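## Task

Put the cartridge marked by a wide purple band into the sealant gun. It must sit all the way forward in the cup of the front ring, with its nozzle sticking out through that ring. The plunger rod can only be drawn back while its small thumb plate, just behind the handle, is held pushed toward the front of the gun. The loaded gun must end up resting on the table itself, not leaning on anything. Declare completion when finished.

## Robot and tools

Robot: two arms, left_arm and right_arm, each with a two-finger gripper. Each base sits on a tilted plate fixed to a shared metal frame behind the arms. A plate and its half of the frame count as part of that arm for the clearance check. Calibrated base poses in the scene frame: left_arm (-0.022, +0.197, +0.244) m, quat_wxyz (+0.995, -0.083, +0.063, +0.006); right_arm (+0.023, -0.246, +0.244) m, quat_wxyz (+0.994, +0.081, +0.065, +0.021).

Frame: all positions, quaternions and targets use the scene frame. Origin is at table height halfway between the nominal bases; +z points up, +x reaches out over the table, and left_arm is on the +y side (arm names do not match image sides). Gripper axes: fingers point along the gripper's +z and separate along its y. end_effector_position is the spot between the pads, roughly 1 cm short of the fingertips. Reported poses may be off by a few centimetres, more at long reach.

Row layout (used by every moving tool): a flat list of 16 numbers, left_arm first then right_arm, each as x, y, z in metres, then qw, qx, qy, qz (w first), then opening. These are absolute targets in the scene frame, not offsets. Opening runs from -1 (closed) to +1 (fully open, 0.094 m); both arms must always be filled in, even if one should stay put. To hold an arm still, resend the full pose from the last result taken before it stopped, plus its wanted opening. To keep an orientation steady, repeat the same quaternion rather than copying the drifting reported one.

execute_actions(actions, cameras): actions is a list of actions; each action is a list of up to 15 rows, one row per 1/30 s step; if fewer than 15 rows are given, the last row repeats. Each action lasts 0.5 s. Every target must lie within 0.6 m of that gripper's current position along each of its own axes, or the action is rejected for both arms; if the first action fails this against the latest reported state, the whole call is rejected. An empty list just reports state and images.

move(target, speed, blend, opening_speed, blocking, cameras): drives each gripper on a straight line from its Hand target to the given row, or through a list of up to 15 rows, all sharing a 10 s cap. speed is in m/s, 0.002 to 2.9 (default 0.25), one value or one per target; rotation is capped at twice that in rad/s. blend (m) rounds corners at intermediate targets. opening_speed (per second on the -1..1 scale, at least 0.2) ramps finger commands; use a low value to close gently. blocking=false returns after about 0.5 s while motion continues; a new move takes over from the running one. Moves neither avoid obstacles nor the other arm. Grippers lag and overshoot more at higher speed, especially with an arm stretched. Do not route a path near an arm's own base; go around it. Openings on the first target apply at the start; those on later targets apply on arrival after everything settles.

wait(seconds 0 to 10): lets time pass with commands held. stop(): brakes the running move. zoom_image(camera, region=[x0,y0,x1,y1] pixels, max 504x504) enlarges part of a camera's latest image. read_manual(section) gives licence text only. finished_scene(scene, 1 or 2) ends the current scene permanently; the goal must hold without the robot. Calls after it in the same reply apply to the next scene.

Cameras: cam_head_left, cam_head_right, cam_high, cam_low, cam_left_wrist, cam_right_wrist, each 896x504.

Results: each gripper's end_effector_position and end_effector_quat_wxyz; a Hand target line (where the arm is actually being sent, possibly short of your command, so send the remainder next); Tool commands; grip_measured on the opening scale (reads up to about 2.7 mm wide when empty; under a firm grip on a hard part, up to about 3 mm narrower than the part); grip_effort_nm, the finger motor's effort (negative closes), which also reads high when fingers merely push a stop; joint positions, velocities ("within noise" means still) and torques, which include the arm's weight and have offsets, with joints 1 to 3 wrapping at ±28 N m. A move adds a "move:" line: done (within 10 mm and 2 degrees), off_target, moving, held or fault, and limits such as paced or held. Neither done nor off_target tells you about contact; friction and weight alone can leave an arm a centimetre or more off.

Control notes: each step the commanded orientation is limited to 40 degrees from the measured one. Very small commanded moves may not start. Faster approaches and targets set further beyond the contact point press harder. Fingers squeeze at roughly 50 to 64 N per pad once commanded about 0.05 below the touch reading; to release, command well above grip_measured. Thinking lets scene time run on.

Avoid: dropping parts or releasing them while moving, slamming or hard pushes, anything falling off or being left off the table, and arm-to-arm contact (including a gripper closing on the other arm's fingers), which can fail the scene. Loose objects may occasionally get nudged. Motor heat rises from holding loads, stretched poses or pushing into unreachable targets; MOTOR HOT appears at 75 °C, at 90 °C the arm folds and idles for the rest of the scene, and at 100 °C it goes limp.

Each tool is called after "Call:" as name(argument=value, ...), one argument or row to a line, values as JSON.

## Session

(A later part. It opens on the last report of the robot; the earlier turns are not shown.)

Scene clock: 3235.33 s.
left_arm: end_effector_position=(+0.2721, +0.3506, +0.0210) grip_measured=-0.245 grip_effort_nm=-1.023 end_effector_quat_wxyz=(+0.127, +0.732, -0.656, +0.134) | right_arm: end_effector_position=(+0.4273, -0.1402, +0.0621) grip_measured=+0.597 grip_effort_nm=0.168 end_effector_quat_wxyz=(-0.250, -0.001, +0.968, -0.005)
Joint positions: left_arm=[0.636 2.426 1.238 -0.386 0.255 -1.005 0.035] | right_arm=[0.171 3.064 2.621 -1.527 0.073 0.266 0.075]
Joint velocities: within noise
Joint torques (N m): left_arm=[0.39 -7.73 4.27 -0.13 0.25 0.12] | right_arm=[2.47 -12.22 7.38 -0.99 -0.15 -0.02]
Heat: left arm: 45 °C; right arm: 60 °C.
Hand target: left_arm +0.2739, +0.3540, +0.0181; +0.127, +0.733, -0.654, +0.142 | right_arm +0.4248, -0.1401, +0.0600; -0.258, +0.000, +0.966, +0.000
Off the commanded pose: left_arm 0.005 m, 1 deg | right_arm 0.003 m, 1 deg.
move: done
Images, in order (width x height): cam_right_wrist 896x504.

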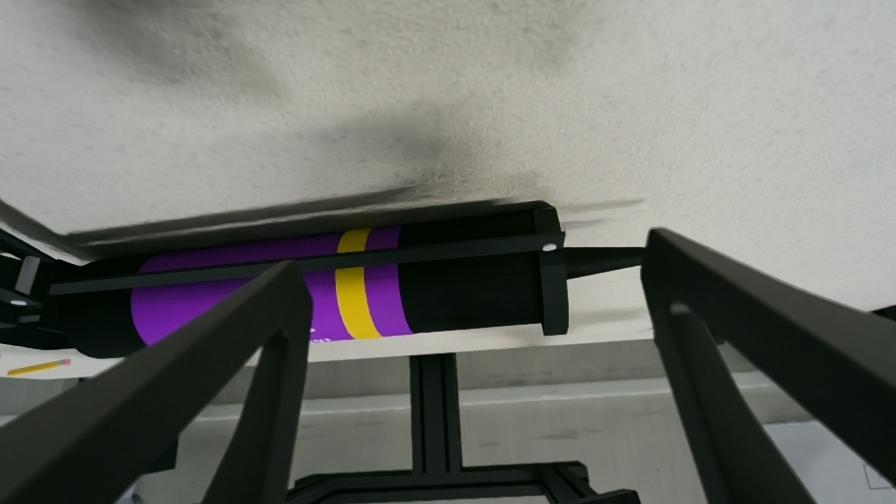

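Call:
move(
  target=[
    [0.274,0.354,0.018,0.1271,0.7324,-0.6536,0.1424,-0.45,0.42,-0.16,0.16,-0.1,0.3,0.95,0.0,0.0],
    [0.274,0.354,0.018,0.1271,0.7324,-0.6536,0.1424,-0.45,0.336,-0.245,0.12,-0.153,0.690,0.690,0.153,0.0],
    [0.274,0.354,0.018,0.1271,0.7324,-0.6536,0.1424,-0.45,0.334,-0.218,0.06,-0.153,0.690,0.690,0.153,0.0],
    [0.274,0.354,0.018,0.1271,0.7324,-0.6536,0.1424,-0.45,0.333,-0.205,0.026,-0.153,0.690,0.690,0.153,-0.3],
  ],
  speed=0.15,
  opening_speed=0.8,
  cameras=["cam_right_wrist"],
)

Scene clock: 3253.47 s.
left_arm: end_effector_position=(+0.2721, +0.3506, +0.0210) grip_measured=-0.245 grip_effort_nm=-1.028 end_effector_quat_wxyz=(+0.127, +0.732, -0.656, +0.134) | right_arm: end_effector_position=(+0.3291, -0.2101, +0.0275) grip_measured=-0.297 grip_effort_nm=-0.125 end_effector_quat_wxyz=(-0.154, +0.692, +0.689, +0.147)
Joint positions: left_arm=[0.636 2.426 1.238 -0.386 0.255 -1.005 0.035] | right_arm=[-0.183 2.396 0.973 -0.066 -0.285 1.418 0.033]
Joint velocities: within noise
Joint torques (N m): left_arm=[0.47 -7.86 4.46 -0.11 0.3 0.13] | right_arm=[2.66 -8.31 2.5 0.22 -0.25 0.1]
Heat: left arm: 45 °C; right arm: 63 °C.
Hand target: left_arm +0.2739, +0.3540, +0.0181; +0.127, +0.733, -0.654, +0.142 | right_arm +0.3328, -0.2050, +0.0261; -0.153, +0.690, +0.690, +0.153
Off the commanded pose: left_arm 0.005 m, 1 deg | right_arm 0.007 m, 1 deg.
move: done
Images, in order (width x height): cam_right_wrist 896x504.

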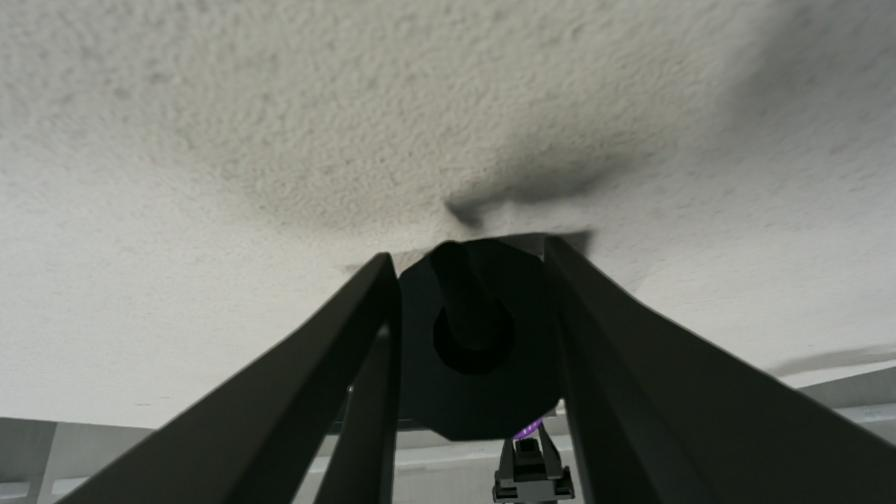

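Call:
move(
  target=[
    [0.274,0.354,0.018,0.1271,0.7324,-0.6536,0.1424,-0.45,0.336,-0.206,0.026,-0.153,0.690,0.690,0.153,-0.3],
    [0.274,0.354,0.018,0.1271,0.7324,-0.6536,0.1424,-0.45,0.336,-0.206,0.026,-0.153,0.690,0.690,0.153,-0.92],
    [0.274,0.354,0.018,0.1271,0.7324,-0.6536,0.1424,-0.45,0.336,-0.212,0.030,-0.153,0.690,0.690,0.153,-0.92],
    [0.274,0.354,0.018,0.1271,0.7324,-0.6536,0.1424,-0.45,0.337,-0.215,0.034,-0.153,0.690,0.690,0.153,-0.92],
  ],
  speed=0.03,
  opening_speed=0.5,
  cameras=["cam_right_wrist","cam_head_right"],
)

Call:
zoom_image(
  camera="cam_head_right",
  region=[440, 170, 590, 250],
)

Scene clock: 3262.20 s.
left_arm: end_effector_position=(+0.2720, +0.3507, +0.0209) grip_measured=-0.245 grip_effort_nm=-1.028 end_effector_quat_wxyz=(+0.127, +0.732, -0.656, +0.134) | right_arm: end_effector_position=(+0.3306, -0.2115, +0.0282) grip_measured=-0.868 grip_effort_nm=-1.004 end_effector_quat_wxyz=(-0.155, +0.686, +0.695, +0.147)
Joint positions: left_arm=[0.637 2.426 1.238 -0.386 0.255 -1.005 0.035] | right_arm=[-0.186 2.396 0.985 -0.085 -0.285 1.397 0.006]
Joint velocities: within noise
Joint torques (N m): left_arm=[0.24 -7.71 4.4 -0.15 0.29 0.1] | right_arm=[0.75 -10.85 2.54 -0.1 -0.28 0.04]
Heat: left arm: 45 °C; right arm: 62 °C.
Hand target: left_arm +0.2739, +0.3539, +0.0181; +0.127, +0.732, -0.654, +0.142 | right_arm +0.3368, -0.2149, +0.0339; -0.153, +0.690, +0.690, +0.153
Off the commanded pose: left_arm 0.005 m, 1 deg | right_arm 0.009 m, 1 deg.
move: done
Images, in order (width x height): cam_head_right 896x504, cam_right_wrist 896x504.

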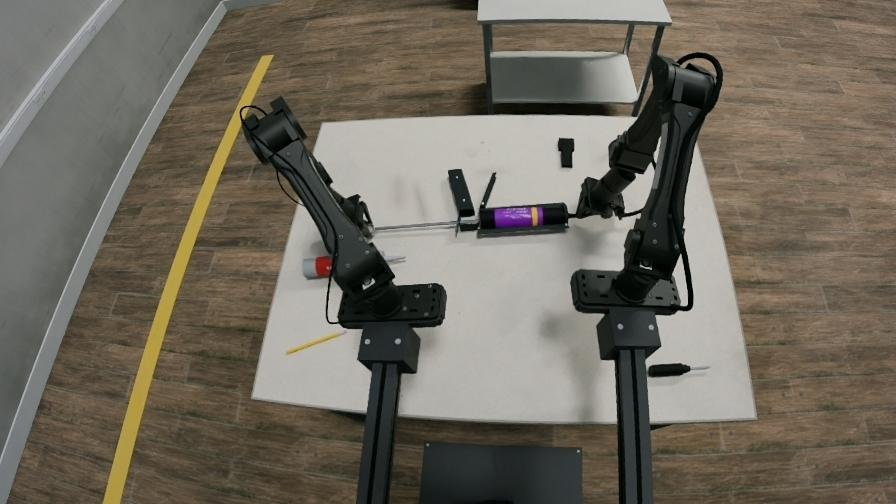

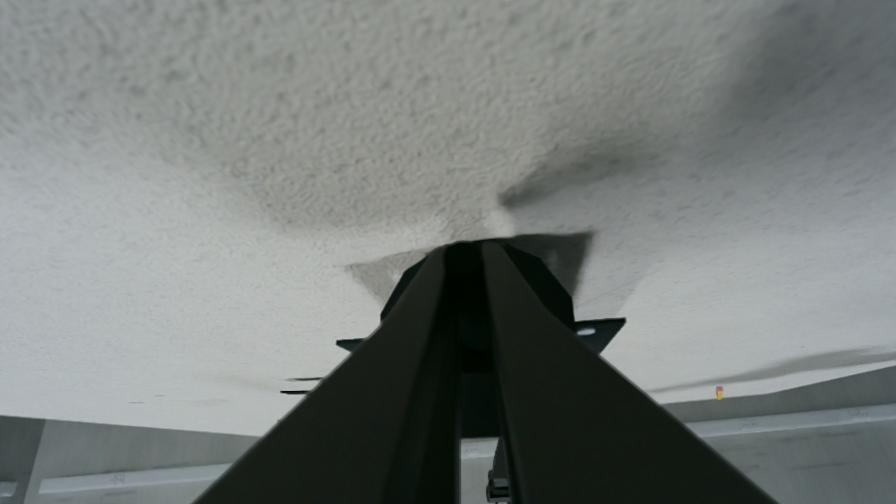

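Scaled by 3.360 from the camera's 896x504 image, which has a finer 1280x720 frame.

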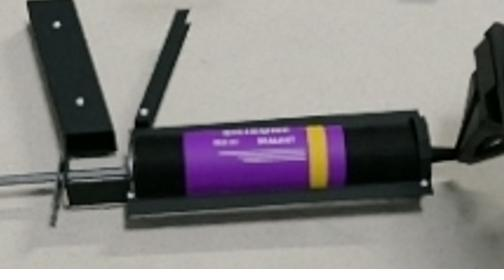

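Call:
move(
  target=[
    [0.274,0.354,0.018,0.1271,0.7324,-0.6536,0.1424,-0.45,0.337,-0.217,0.040,-0.153,0.690,0.690,0.153,-0.92],
    [0.274,0.354,0.018,0.1271,0.7324,-0.6536,0.1424,-0.45,0.344,-0.217,0.036,-0.153,0.690,0.690,0.153,-0.92],
    [0.274,0.354,0.018,0.1271,0.7324,-0.6536,0.1424,-0.45,0.330,-0.217,0.036,-0.153,0.690,0.690,0.153,-0.92],
    [0.274,0.354,0.018,0.1271,0.7324,-0.6536,0.1424,-0.45,0.337,-0.217,0.044,-0.153,0.690,0.690,0.153,-0.92],
    [0.274,0.354,0.018,0.1271,0.7324,-0.6536,0.1424,-0.45,0.337,-0.217,0.030,-0.153,0.690,0.690,0.153,-0.92],
  ],
  speed=0.04,
  cameras=["cam_right_wrist","cam_head_right"],
)

Call:
zoom_image(
  camera="cam_head_right",
  region=[440, 170, 590, 250],
)

Scene clock: 3272.70 s.
left_arm: end_effector_position=(+0.2716, +0.3514, +0.0208) grip_measured=-0.245 grip_effort_nm=-1.023 end_effector_quat_wxyz=(+0.126, +0.732, -0.656, +0.134) | right_arm: end_effector_position=(+0.3326, -0.2133, +0.0322) grip_measured=-0.869 grip_effort_nm=-1.009 end_effector_quat_wxyz=(-0.155, +0.685, +0.696, +0.151)
Joint positions: left_arm=[0.639 2.426 1.238 -0.386 0.254 -1.003 0.035] | right_arm=[-0.193 2.382 0.985 -0.097 -0.291 1.386 0.006]
Joint velocities: within noise
Joint torques (N m): left_arm=[0.16 -7.75 4.3 -0.12 0.31 0.07] | right_arm=[0.51 -8.44 3.32 0.06 -0.23 0.03]
Heat: left arm: 44 °C; right arm: 62 °C.
Hand target: left_arm +0.2739, +0.3540, +0.0181; +0.127, +0.732, -0.654, +0.142 | right_arm +0.3368, -0.2170, +0.0300; -0.153, +0.690, +0.690, +0.153
Off the commanded pose: left_arm 0.005 m, 1 deg | right_arm 0.006 m, 1 deg.
move: done
Images, in order (width x height): cam_head_right 896x504, cam_right_wrist 896x504.

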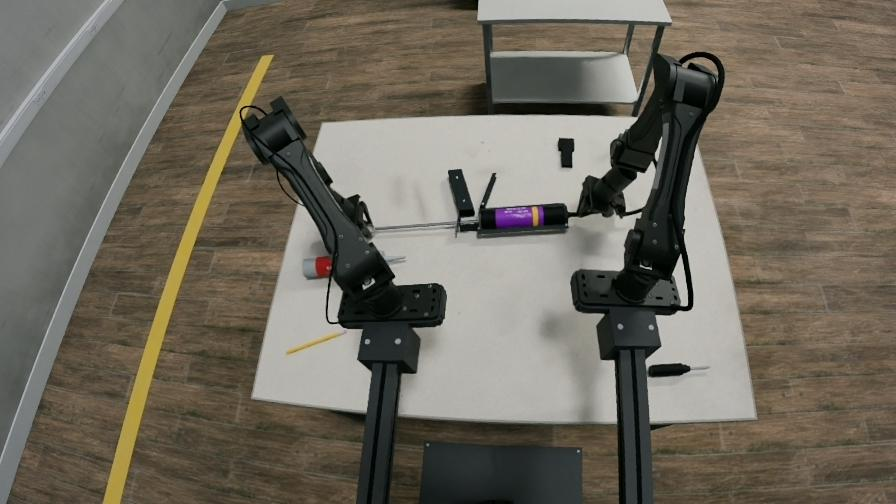

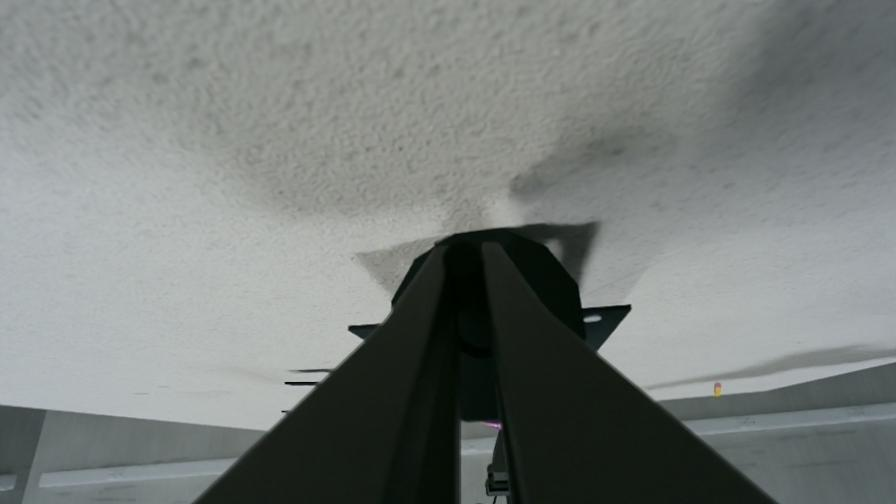

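Scaled by 3.360 from the camera's 896x504 image, which has a finer 1280x720 frame.

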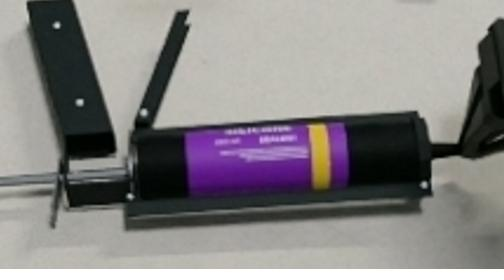

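Call:
move(
  target=[
    [0.274,0.356,0.018,0.1271,0.7324,-0.6536,0.1424,-0.45,0.337,-0.221,0.036,-0.153,0.690,0.690,0.153,-0.92],
    [0.274,0.356,0.018,0.1271,0.7324,-0.6536,0.1424,-0.45,0.344,-0.221,0.034,-0.153,0.690,0.690,0.153,-0.92],
    [0.274,0.356,0.018,0.1271,0.7324,-0.6536,0.1424,-0.45,0.330,-0.221,0.036,-0.153,0.690,0.690,0.153,-0.92],
    [0.274,0.356,0.018,0.1271,0.7324,-0.6536,0.1424,-0.45,0.337,-0.221,0.026,-0.153,0.690,0.690,0.153,-0.92],
    [0.274,0.356,0.018,0.1271,0.7324,-0.6536,0.1424,-0.45,0.337,-0.221,0.032,-0.153,0.690,0.690,0.153,-0.92],
  ],
  speed=0.04,
  cameras=["cam_right_wrist","cam_head_right"],
)

Call:
zoom_image(
  camera="cam_head_right",
  region=[440, 170, 590, 250],
)

Scene clock: 3277.70 s.
left_arm: end_effector_position=(+0.2715, +0.3522, +0.0213) grip_measured=-0.245 grip_effort_nm=-1.023 end_effector_quat_wxyz=(+0.127, +0.731, -0.657, +0.134) | right_arm: end_effector_position=(+0.3307, -0.2172, +0.0297) grip_measured=-0.869 grip_effort_nm=-1.004 end_effector_quat_wxyz=(-0.158, +0.685, +0.696, +0.149)
Joint positions: left_arm=[0.641 2.426 1.242 -0.392 0.255 -0.999 0.035] | right_arm=[-0.207 2.39 0.992 -0.106 -0.293 1.373 0.006]
Joint velocities: within noise
Joint torques (N m): left_arm=[0.34 -7.65 4.71 -0.12 0.29 0.14] | right_arm=[0.77 -9.91 2.76 0 -0.2 0.08]
Heat: left arm: 44 °C; right arm: 62 °C.
Hand target: left_arm +0.2739, +0.3559, +0.0181; +0.127, +0.732, -0.654, +0.142 | right_arm +0.3369, -0.2210, +0.0321; -0.153, +0.690, +0.690, +0.153
Off the commanded pose: left_arm 0.006 m, 1 deg | right_arm 0.008 m, 1 deg.
move: done
Images, in order (width x height): cam_head_right 896x504, cam_right_wrist 896x504.

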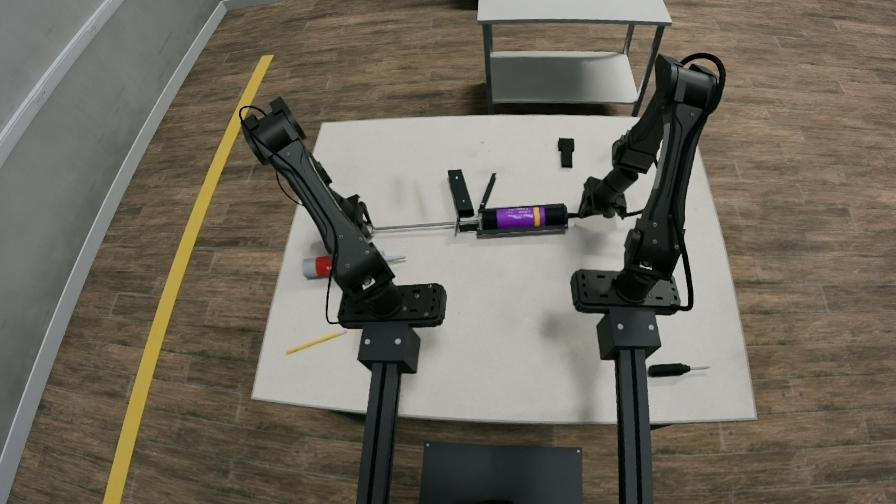

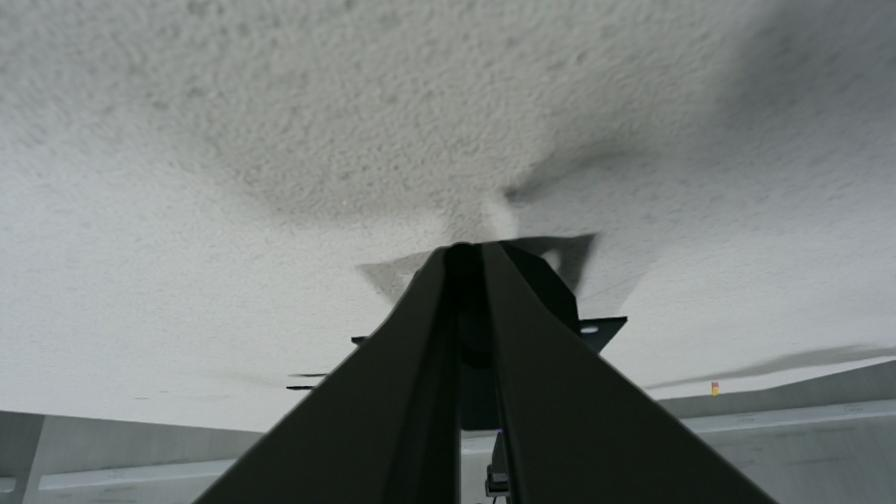

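Scaled by 3.360 from the camera's 896x504 image, which has a finer 1280x720 frame.

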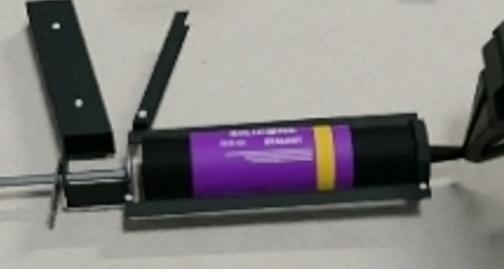

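Call:
move(
  target=[
    [0.274,0.356,0.018,0.1271,0.7324,-0.6536,0.1424,-0.45,0.337,-0.225,0.036,-0.153,0.690,0.690,0.153,-0.92],
    [0.274,0.356,0.018,0.1271,0.7324,-0.6536,0.1424,-0.45,0.343,-0.225,0.034,-0.153,0.690,0.690,0.153,-0.92],
    [0.274,0.356,0.018,0.1271,0.7324,-0.6536,0.1424,-0.45,0.331,-0.225,0.034,-0.153,0.690,0.690,0.153,-0.92],
    [0.274,0.356,0.018,0.1271,0.7324,-0.6536,0.1424,-0.45,0.337,-0.225,0.029,-0.153,0.690,0.690,0.153,-0.92],
  ],
  speed=0.04,
  cameras=["cam_right_wrist","cam_head_right"],
)

Call:
zoom_image(
  camera="cam_head_right",
  region=[440, 170, 590, 250],
)

Scene clock: 3282.50 s.
left_arm: end_effector_position=(+0.2714, +0.3522, +0.0214) grip_measured=-0.245 grip_effort_nm=-1.033 end_effector_quat_wxyz=(+0.127, +0.731, -0.657, +0.134) | right_arm: end_effector_position=(+0.3298, -0.2181, +0.0303) grip_measured=-0.869 grip_effort_nm=-1.004 end_effector_quat_wxyz=(-0.162, +0.684, +0.695, +0.152)
Joint positions: left_arm=[0.641 2.426 1.242 -0.392 0.255 -0.998 0.035] | right_arm=[-0.215 2.39 0.993 -0.113 -0.303 1.363 0.006]
Joint velocities: within noise
Joint torques (N m): left_arm=[0.32 -7.76 4.67 -0.11 0.29 0.1] | right_arm=[0.28 -9.03 3.29 0.04 -0.13 0.06]
Heat: left arm: 44 °C; right arm: 61 °C.
Hand target: left_arm +0.2739, +0.3559, +0.0181; +0.127, +0.732, -0.654, +0.142 | right_arm +0.3369, -0.2251, +0.0292; -0.153, +0.690, +0.690, +0.153
Off the commanded pose: left_arm 0.006 m, 1 deg | right_arm 0.010 m, 1 deg.
move: done
Images, in order (width x height): cam_head_right 896x504, cam_right_wrist 896x504.

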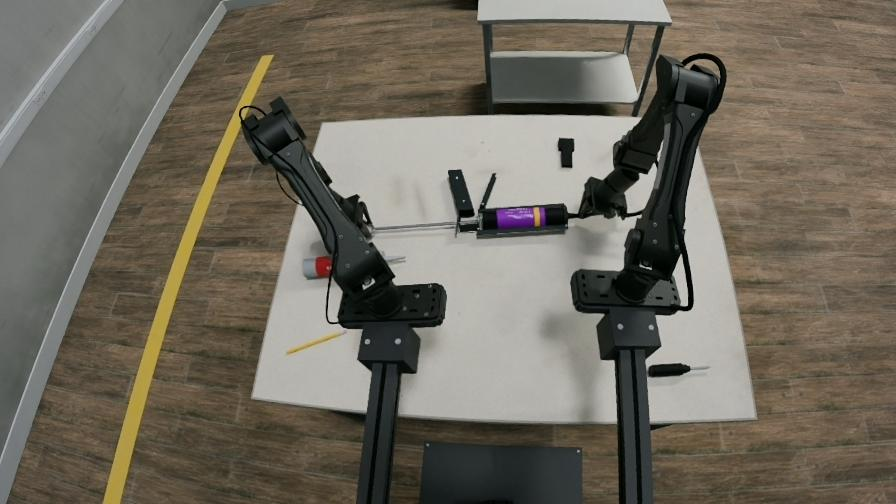

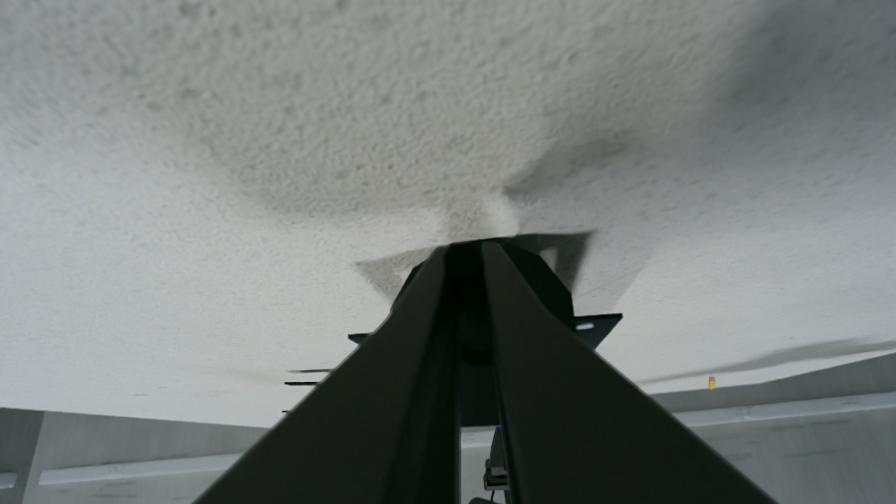

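Scaled by 3.360 from the camera's 896x504 image, which has a finer 1280x720 frame.

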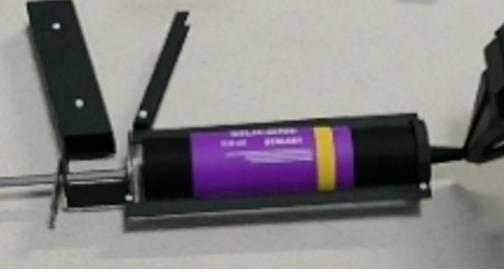

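Call:
move(
  target=[
    [0.274,0.354,0.018,0.1271,0.7324,-0.6536,0.1424,-0.45,0.331,-0.219,0.028,-0.153,0.690,0.690,0.153,-0.92],
    [0.274,0.354,0.018,0.1271,0.7324,-0.6536,0.1424,-0.45,0.331,-0.218,0.028,-0.153,0.690,0.690,0.153,-0.3],
    [0.274,0.354,0.018,0.1271,0.7324,-0.6536,0.1424,-0.45,0.333,-0.25,0.10,-0.153,0.690,0.690,0.153,-0.3],
    [0.274,0.354,0.018,0.1271,0.7324,-0.6536,0.1424,-0.45,0.34,-0.22,0.18,0.0,0.40,0.915,0.0,-0.3],
    [0.274,0.354,0.018,0.1271,0.7324,-0.6536,0.1424,-0.45,0.315,-0.15,0.10,0.342,0,0.9397,0,-0.3],
  ],
  speed=0.15,
  opening_speed=0.8,
  cameras=["cam_right_wrist","cam_head_right"],
)

Call:
zoom_image(
  camera="cam_right_wrist",
  region=[460, 110, 700, 340],
)

Scene clock: 3296.90 s.
left_arm: end_effector_position=(+0.2714, +0.3522, +0.0214) grip_measured=-0.245 grip_effort_nm=-1.033 end_effector_quat_wxyz=(+0.127, +0.731, -0.657, +0.134) | right_arm: end_effector_position=(+0.3155, -0.1511, +0.0992) grip_measured=-0.303 grip_effort_nm=0.173 end_effector_quat_wxyz=(+0.335, +0.002, +0.942, +0.002)
Joint positions: left_arm=[0.641 2.426 1.242 -0.392 0.255 -0.998 0.035] | right_arm=[0.433 2.37 0.351 1.171 0.449 0.249 0.033]
Joint velocities: within noise
Joint torques (N m): left_arm=[-0.1 -7.8 4.07 -0.07 0.27 0.05] | right_arm=[2.7 -5.55 -0.23 1.75 0.24 -0.03]
Heat: left arm: 44 °C; right arm: 61 °C.
Hand target: left_arm +0.2739, +0.3539, +0.0181; +0.127, +0.732, -0.654, +0.142 | right_arm +0.3150, -0.1500, +0.1001; +0.342, +0.000, +0.940, +0.000
Off the commanded pose: left_arm 0.005 m, 1 deg | right_arm 0.002 m, 1 deg.
move: done
Images, in order (width x height): cam_head_right 896x504, cam_right_wrist 896x504.

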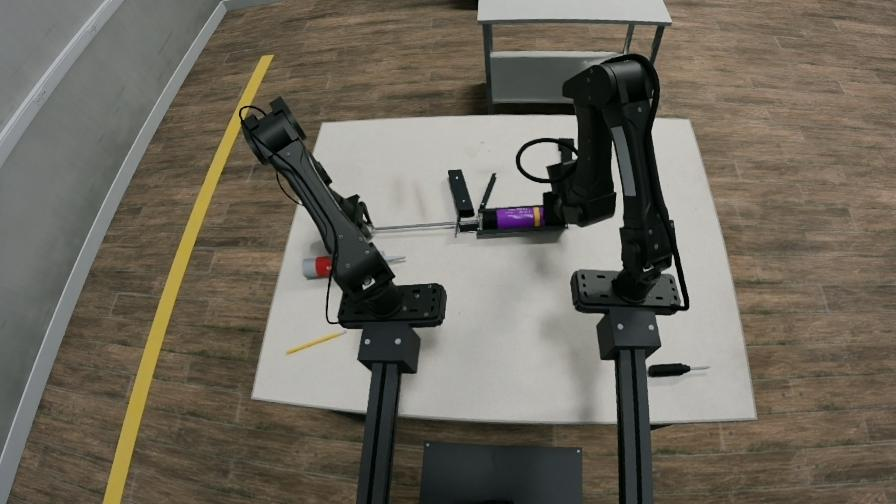

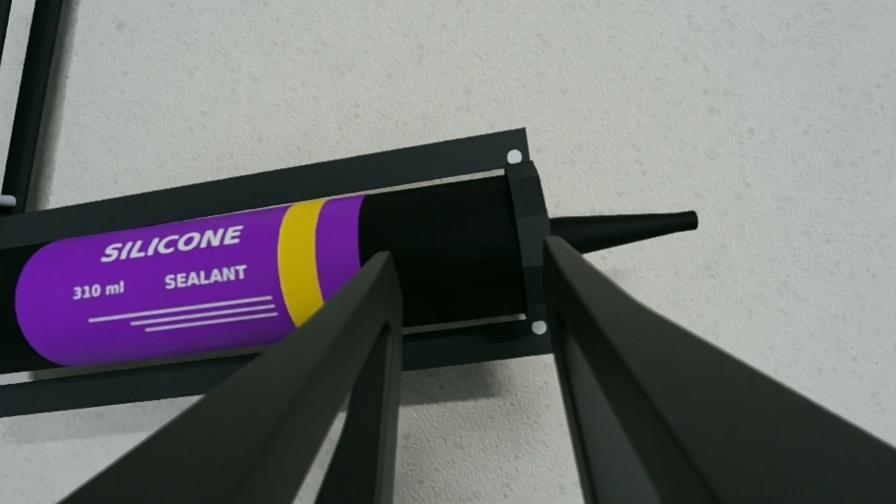

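Scaled by 2.100 from the camera's 896x504 image, which has a finer 1280x720 frame.

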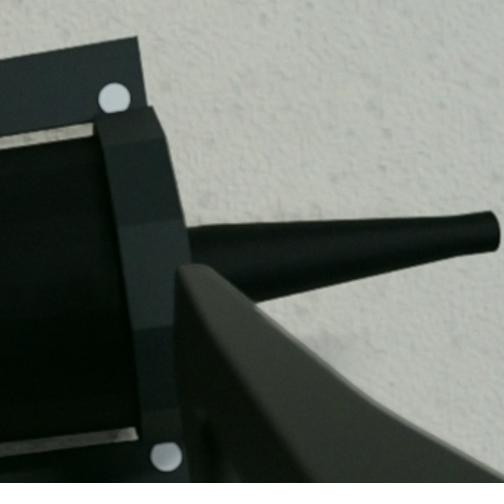

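Call:
move(
  target=[
    [0.272,0.352,0.021,0.1271,0.7324,-0.6536,0.1424,0.2,0.315,-0.15,0.16,0.2,0,0.98,0,-0.3],
    [0.268,0.358,0.12,0.1271,0.7324,-0.6536,0.1424,0.2,0.40,-0.14,0.16,0,0,1,0,-0.3],
    [0.2,0.34,0.2,0.1271,0.7324,-0.6536,0.1424,0.2,0.425,-0.14,0.06,-0.2588,0,0.9659,0,0.6],
  ],
  speed=0.15,
  opening_speed=0.8,
  cameras=["cam_right_wrist","cam_left_wrist","cam_high"],
)

Call:
zoom_image(
  camera="cam_right_wrist",
  region=[480, 180, 640, 350],
)

Scene clock: 3314.00 s.
left_arm: end_effector_position=(+0.2008, +0.3390, +0.1903) grip_measured=+0.197 grip_effort_nm=0.134 end_effector_quat_wxyz=(+0.136, +0.733, -0.652, +0.138) | right_arm: end_effector_position=(+0.4275, -0.1402, +0.0623) grip_measured=+0.597 grip_effort_nm=0.173 end_effector_quat_wxyz=(-0.250, -0.001, +0.968, -0.005)
Joint positions: left_arm=[0.733 1.744 0.928 -0.8 0.263 -0.912 0.056] | right_arm=[0.171 3.064 2.621 -1.527 0.073 0.266 0.075]
Joint velocities: within noise
Joint torques (N m): left_arm=[0.36 -9.32 3.74 -0.3 0.18 0.13] | right_arm=[2.47 -12.27 7.39 -0.99 -0.15 -0.02]
Heat: left arm: 45 °C; right arm: 60 °C.
Hand target: left_arm +0.2001, +0.3400, +0.1995; +0.127, +0.732, -0.654, +0.142 | right_arm +0.4249, -0.1401, +0.0601; -0.258, +0.000, +0.966, +0.000
Off the commanded pose: left_arm 0.010 m, 1 deg | right_arm 0.003 m, 1 deg.
move: done
Images, in order (width x height): cam_high 896x504, cam_left_wrist 896x504, cam_right_wrist 896x504.

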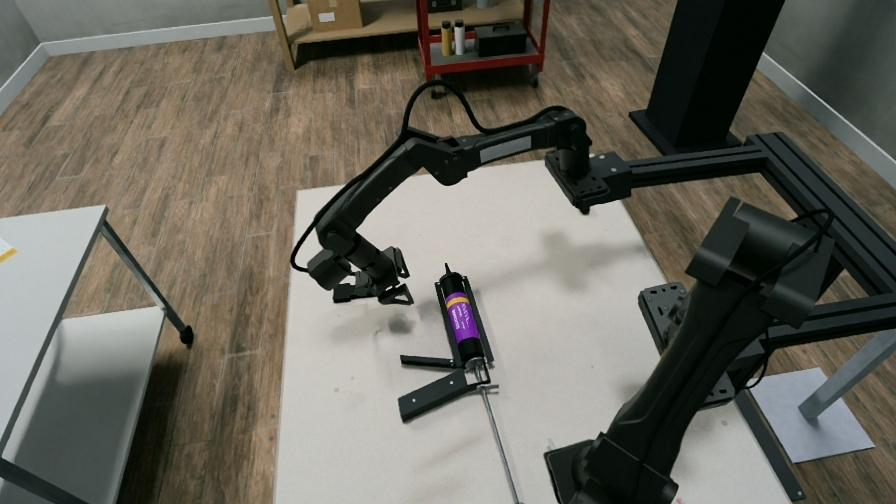

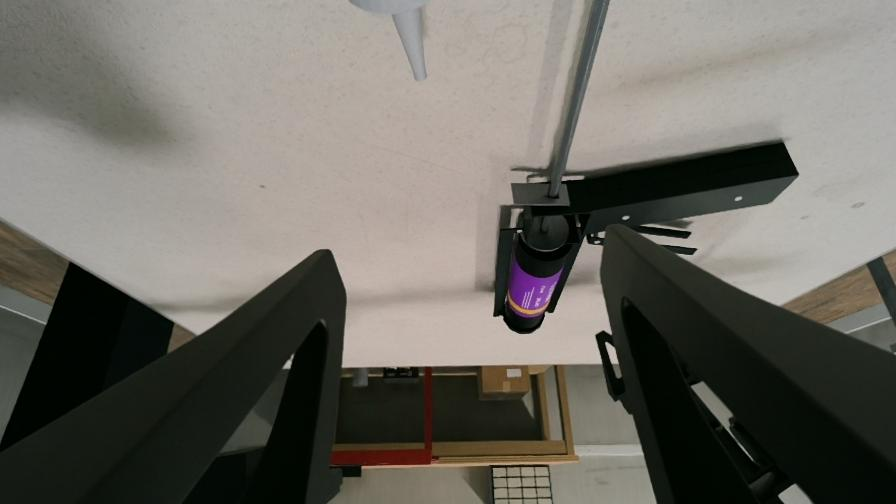

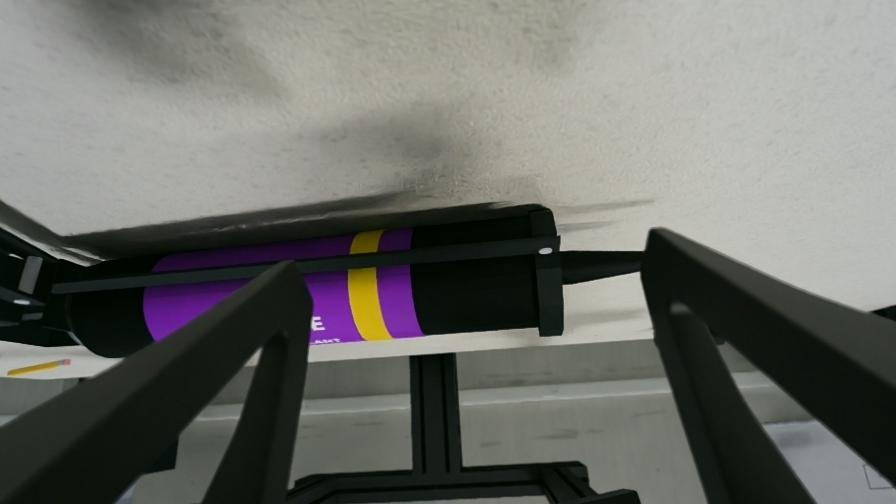

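Scaled by 2.965 from the camera's 896x504 image, which has a finer 1280x720 frame.

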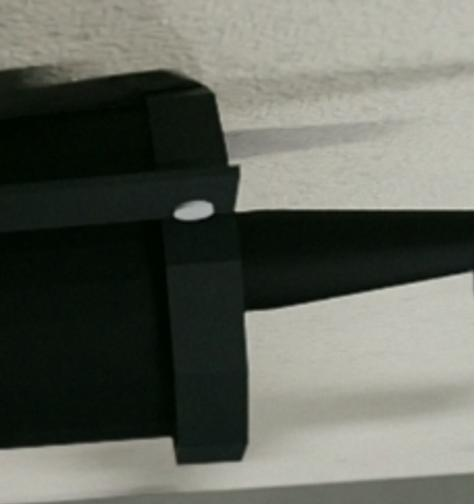

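Call:
move(
  target=[
    [0.2,0.34,0.2,0.1271,0.7324,-0.6536,0.1424,0.2,0.40,-0.10,0.2,-0.1,0,0.99,0,0.3],
    [0.2,0.34,0.2,0.1271,0.7324,-0.6536,0.1424,0.2,0.285,-0.05,0.20,0.342,0,0.9397,0,0.3],
  ],
  speed=0.2,
  cameras=["cam_right_wrist"],
)

Call:
zoom_image(
  camera="cam_right_wrist",
  region=[540, 60, 780, 240],
)

Call:
zoom_image(
  camera="cam_right_wrist",
  region=[180, 100, 420, 280],
)

Scene clock: 3323.93 s.
left_arm: end_effector_position=(+0.2006, +0.3388, +0.1904) grip_measured=+0.197 grip_effort_nm=0.134 end_effector_quat_wxyz=(+0.136, +0.733, -0.652, +0.138) | right_arm: end_effector_position=(+0.2846, -0.0501, +0.1991) grip_measured=+0.303 grip_effort_nm=-0.120 end_effector_quat_wxyz=(+0.330, -0.005, +0.944, +0.002)
Joint positions: left_arm=[0.733 1.744 0.928 -0.801 0.263 -0.911 0.056] | right_arm=[0.937 1.892 0.569 0.178 0.722 0.749 0.061]
Joint velocities: within noise
Joint torques (N m): left_arm=[0.23 -9.32 3.63 -0.33 0.16 0.13] | right_arm=[2.55 -5.49 3.74 1.34 0.44 0.11]
Heat: left arm: 45 °C; right arm: 61 °C.
Hand target: left_arm +0.2000, +0.3399, +0.1995; +0.127, +0.732, -0.654, +0.142 | right_arm +0.2850, -0.0501, +0.2000; +0.341, +0.000, +0.940, +0.000
Off the commanded pose: left_arm 0.010 m, 1 deg | right_arm 0.001 m, 2 deg.
move: done
Images, in order (width x height): cam_right_wrist 896x504.

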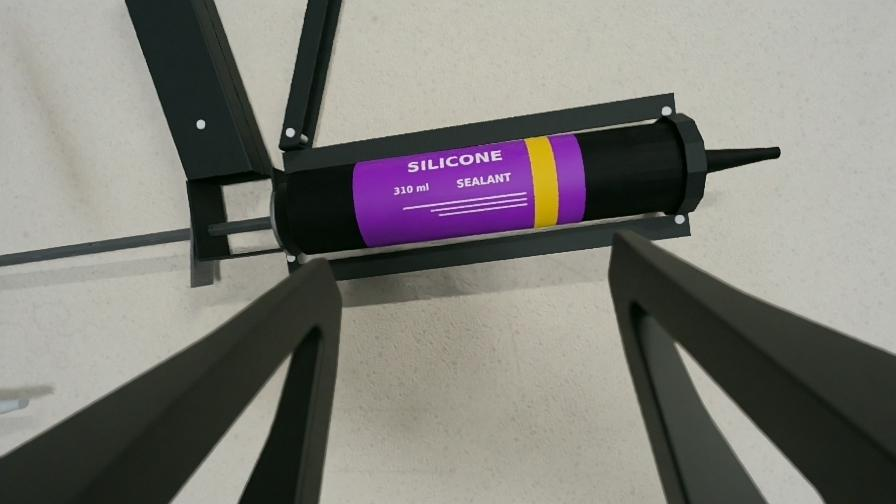

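Scaled by 2.100 from the camera's 896x504 image, which has a finer 1280x720 frame.

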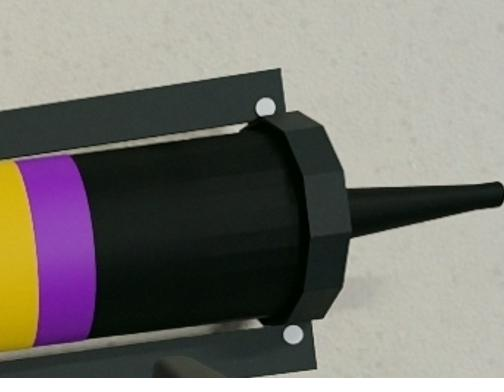

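Scaled by 2.100 from the camera's 896x504 image, which has a finer 1280x720 frame.

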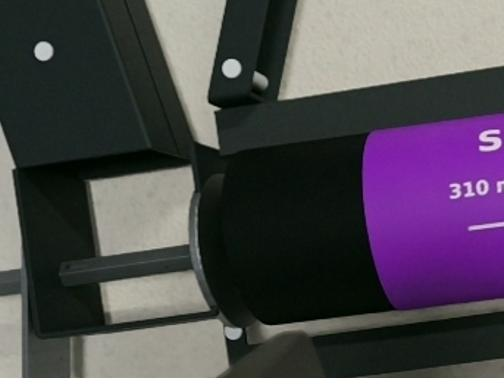

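Call:
finished_scene(
  scene=1,
)

The scene is finished: the task was done.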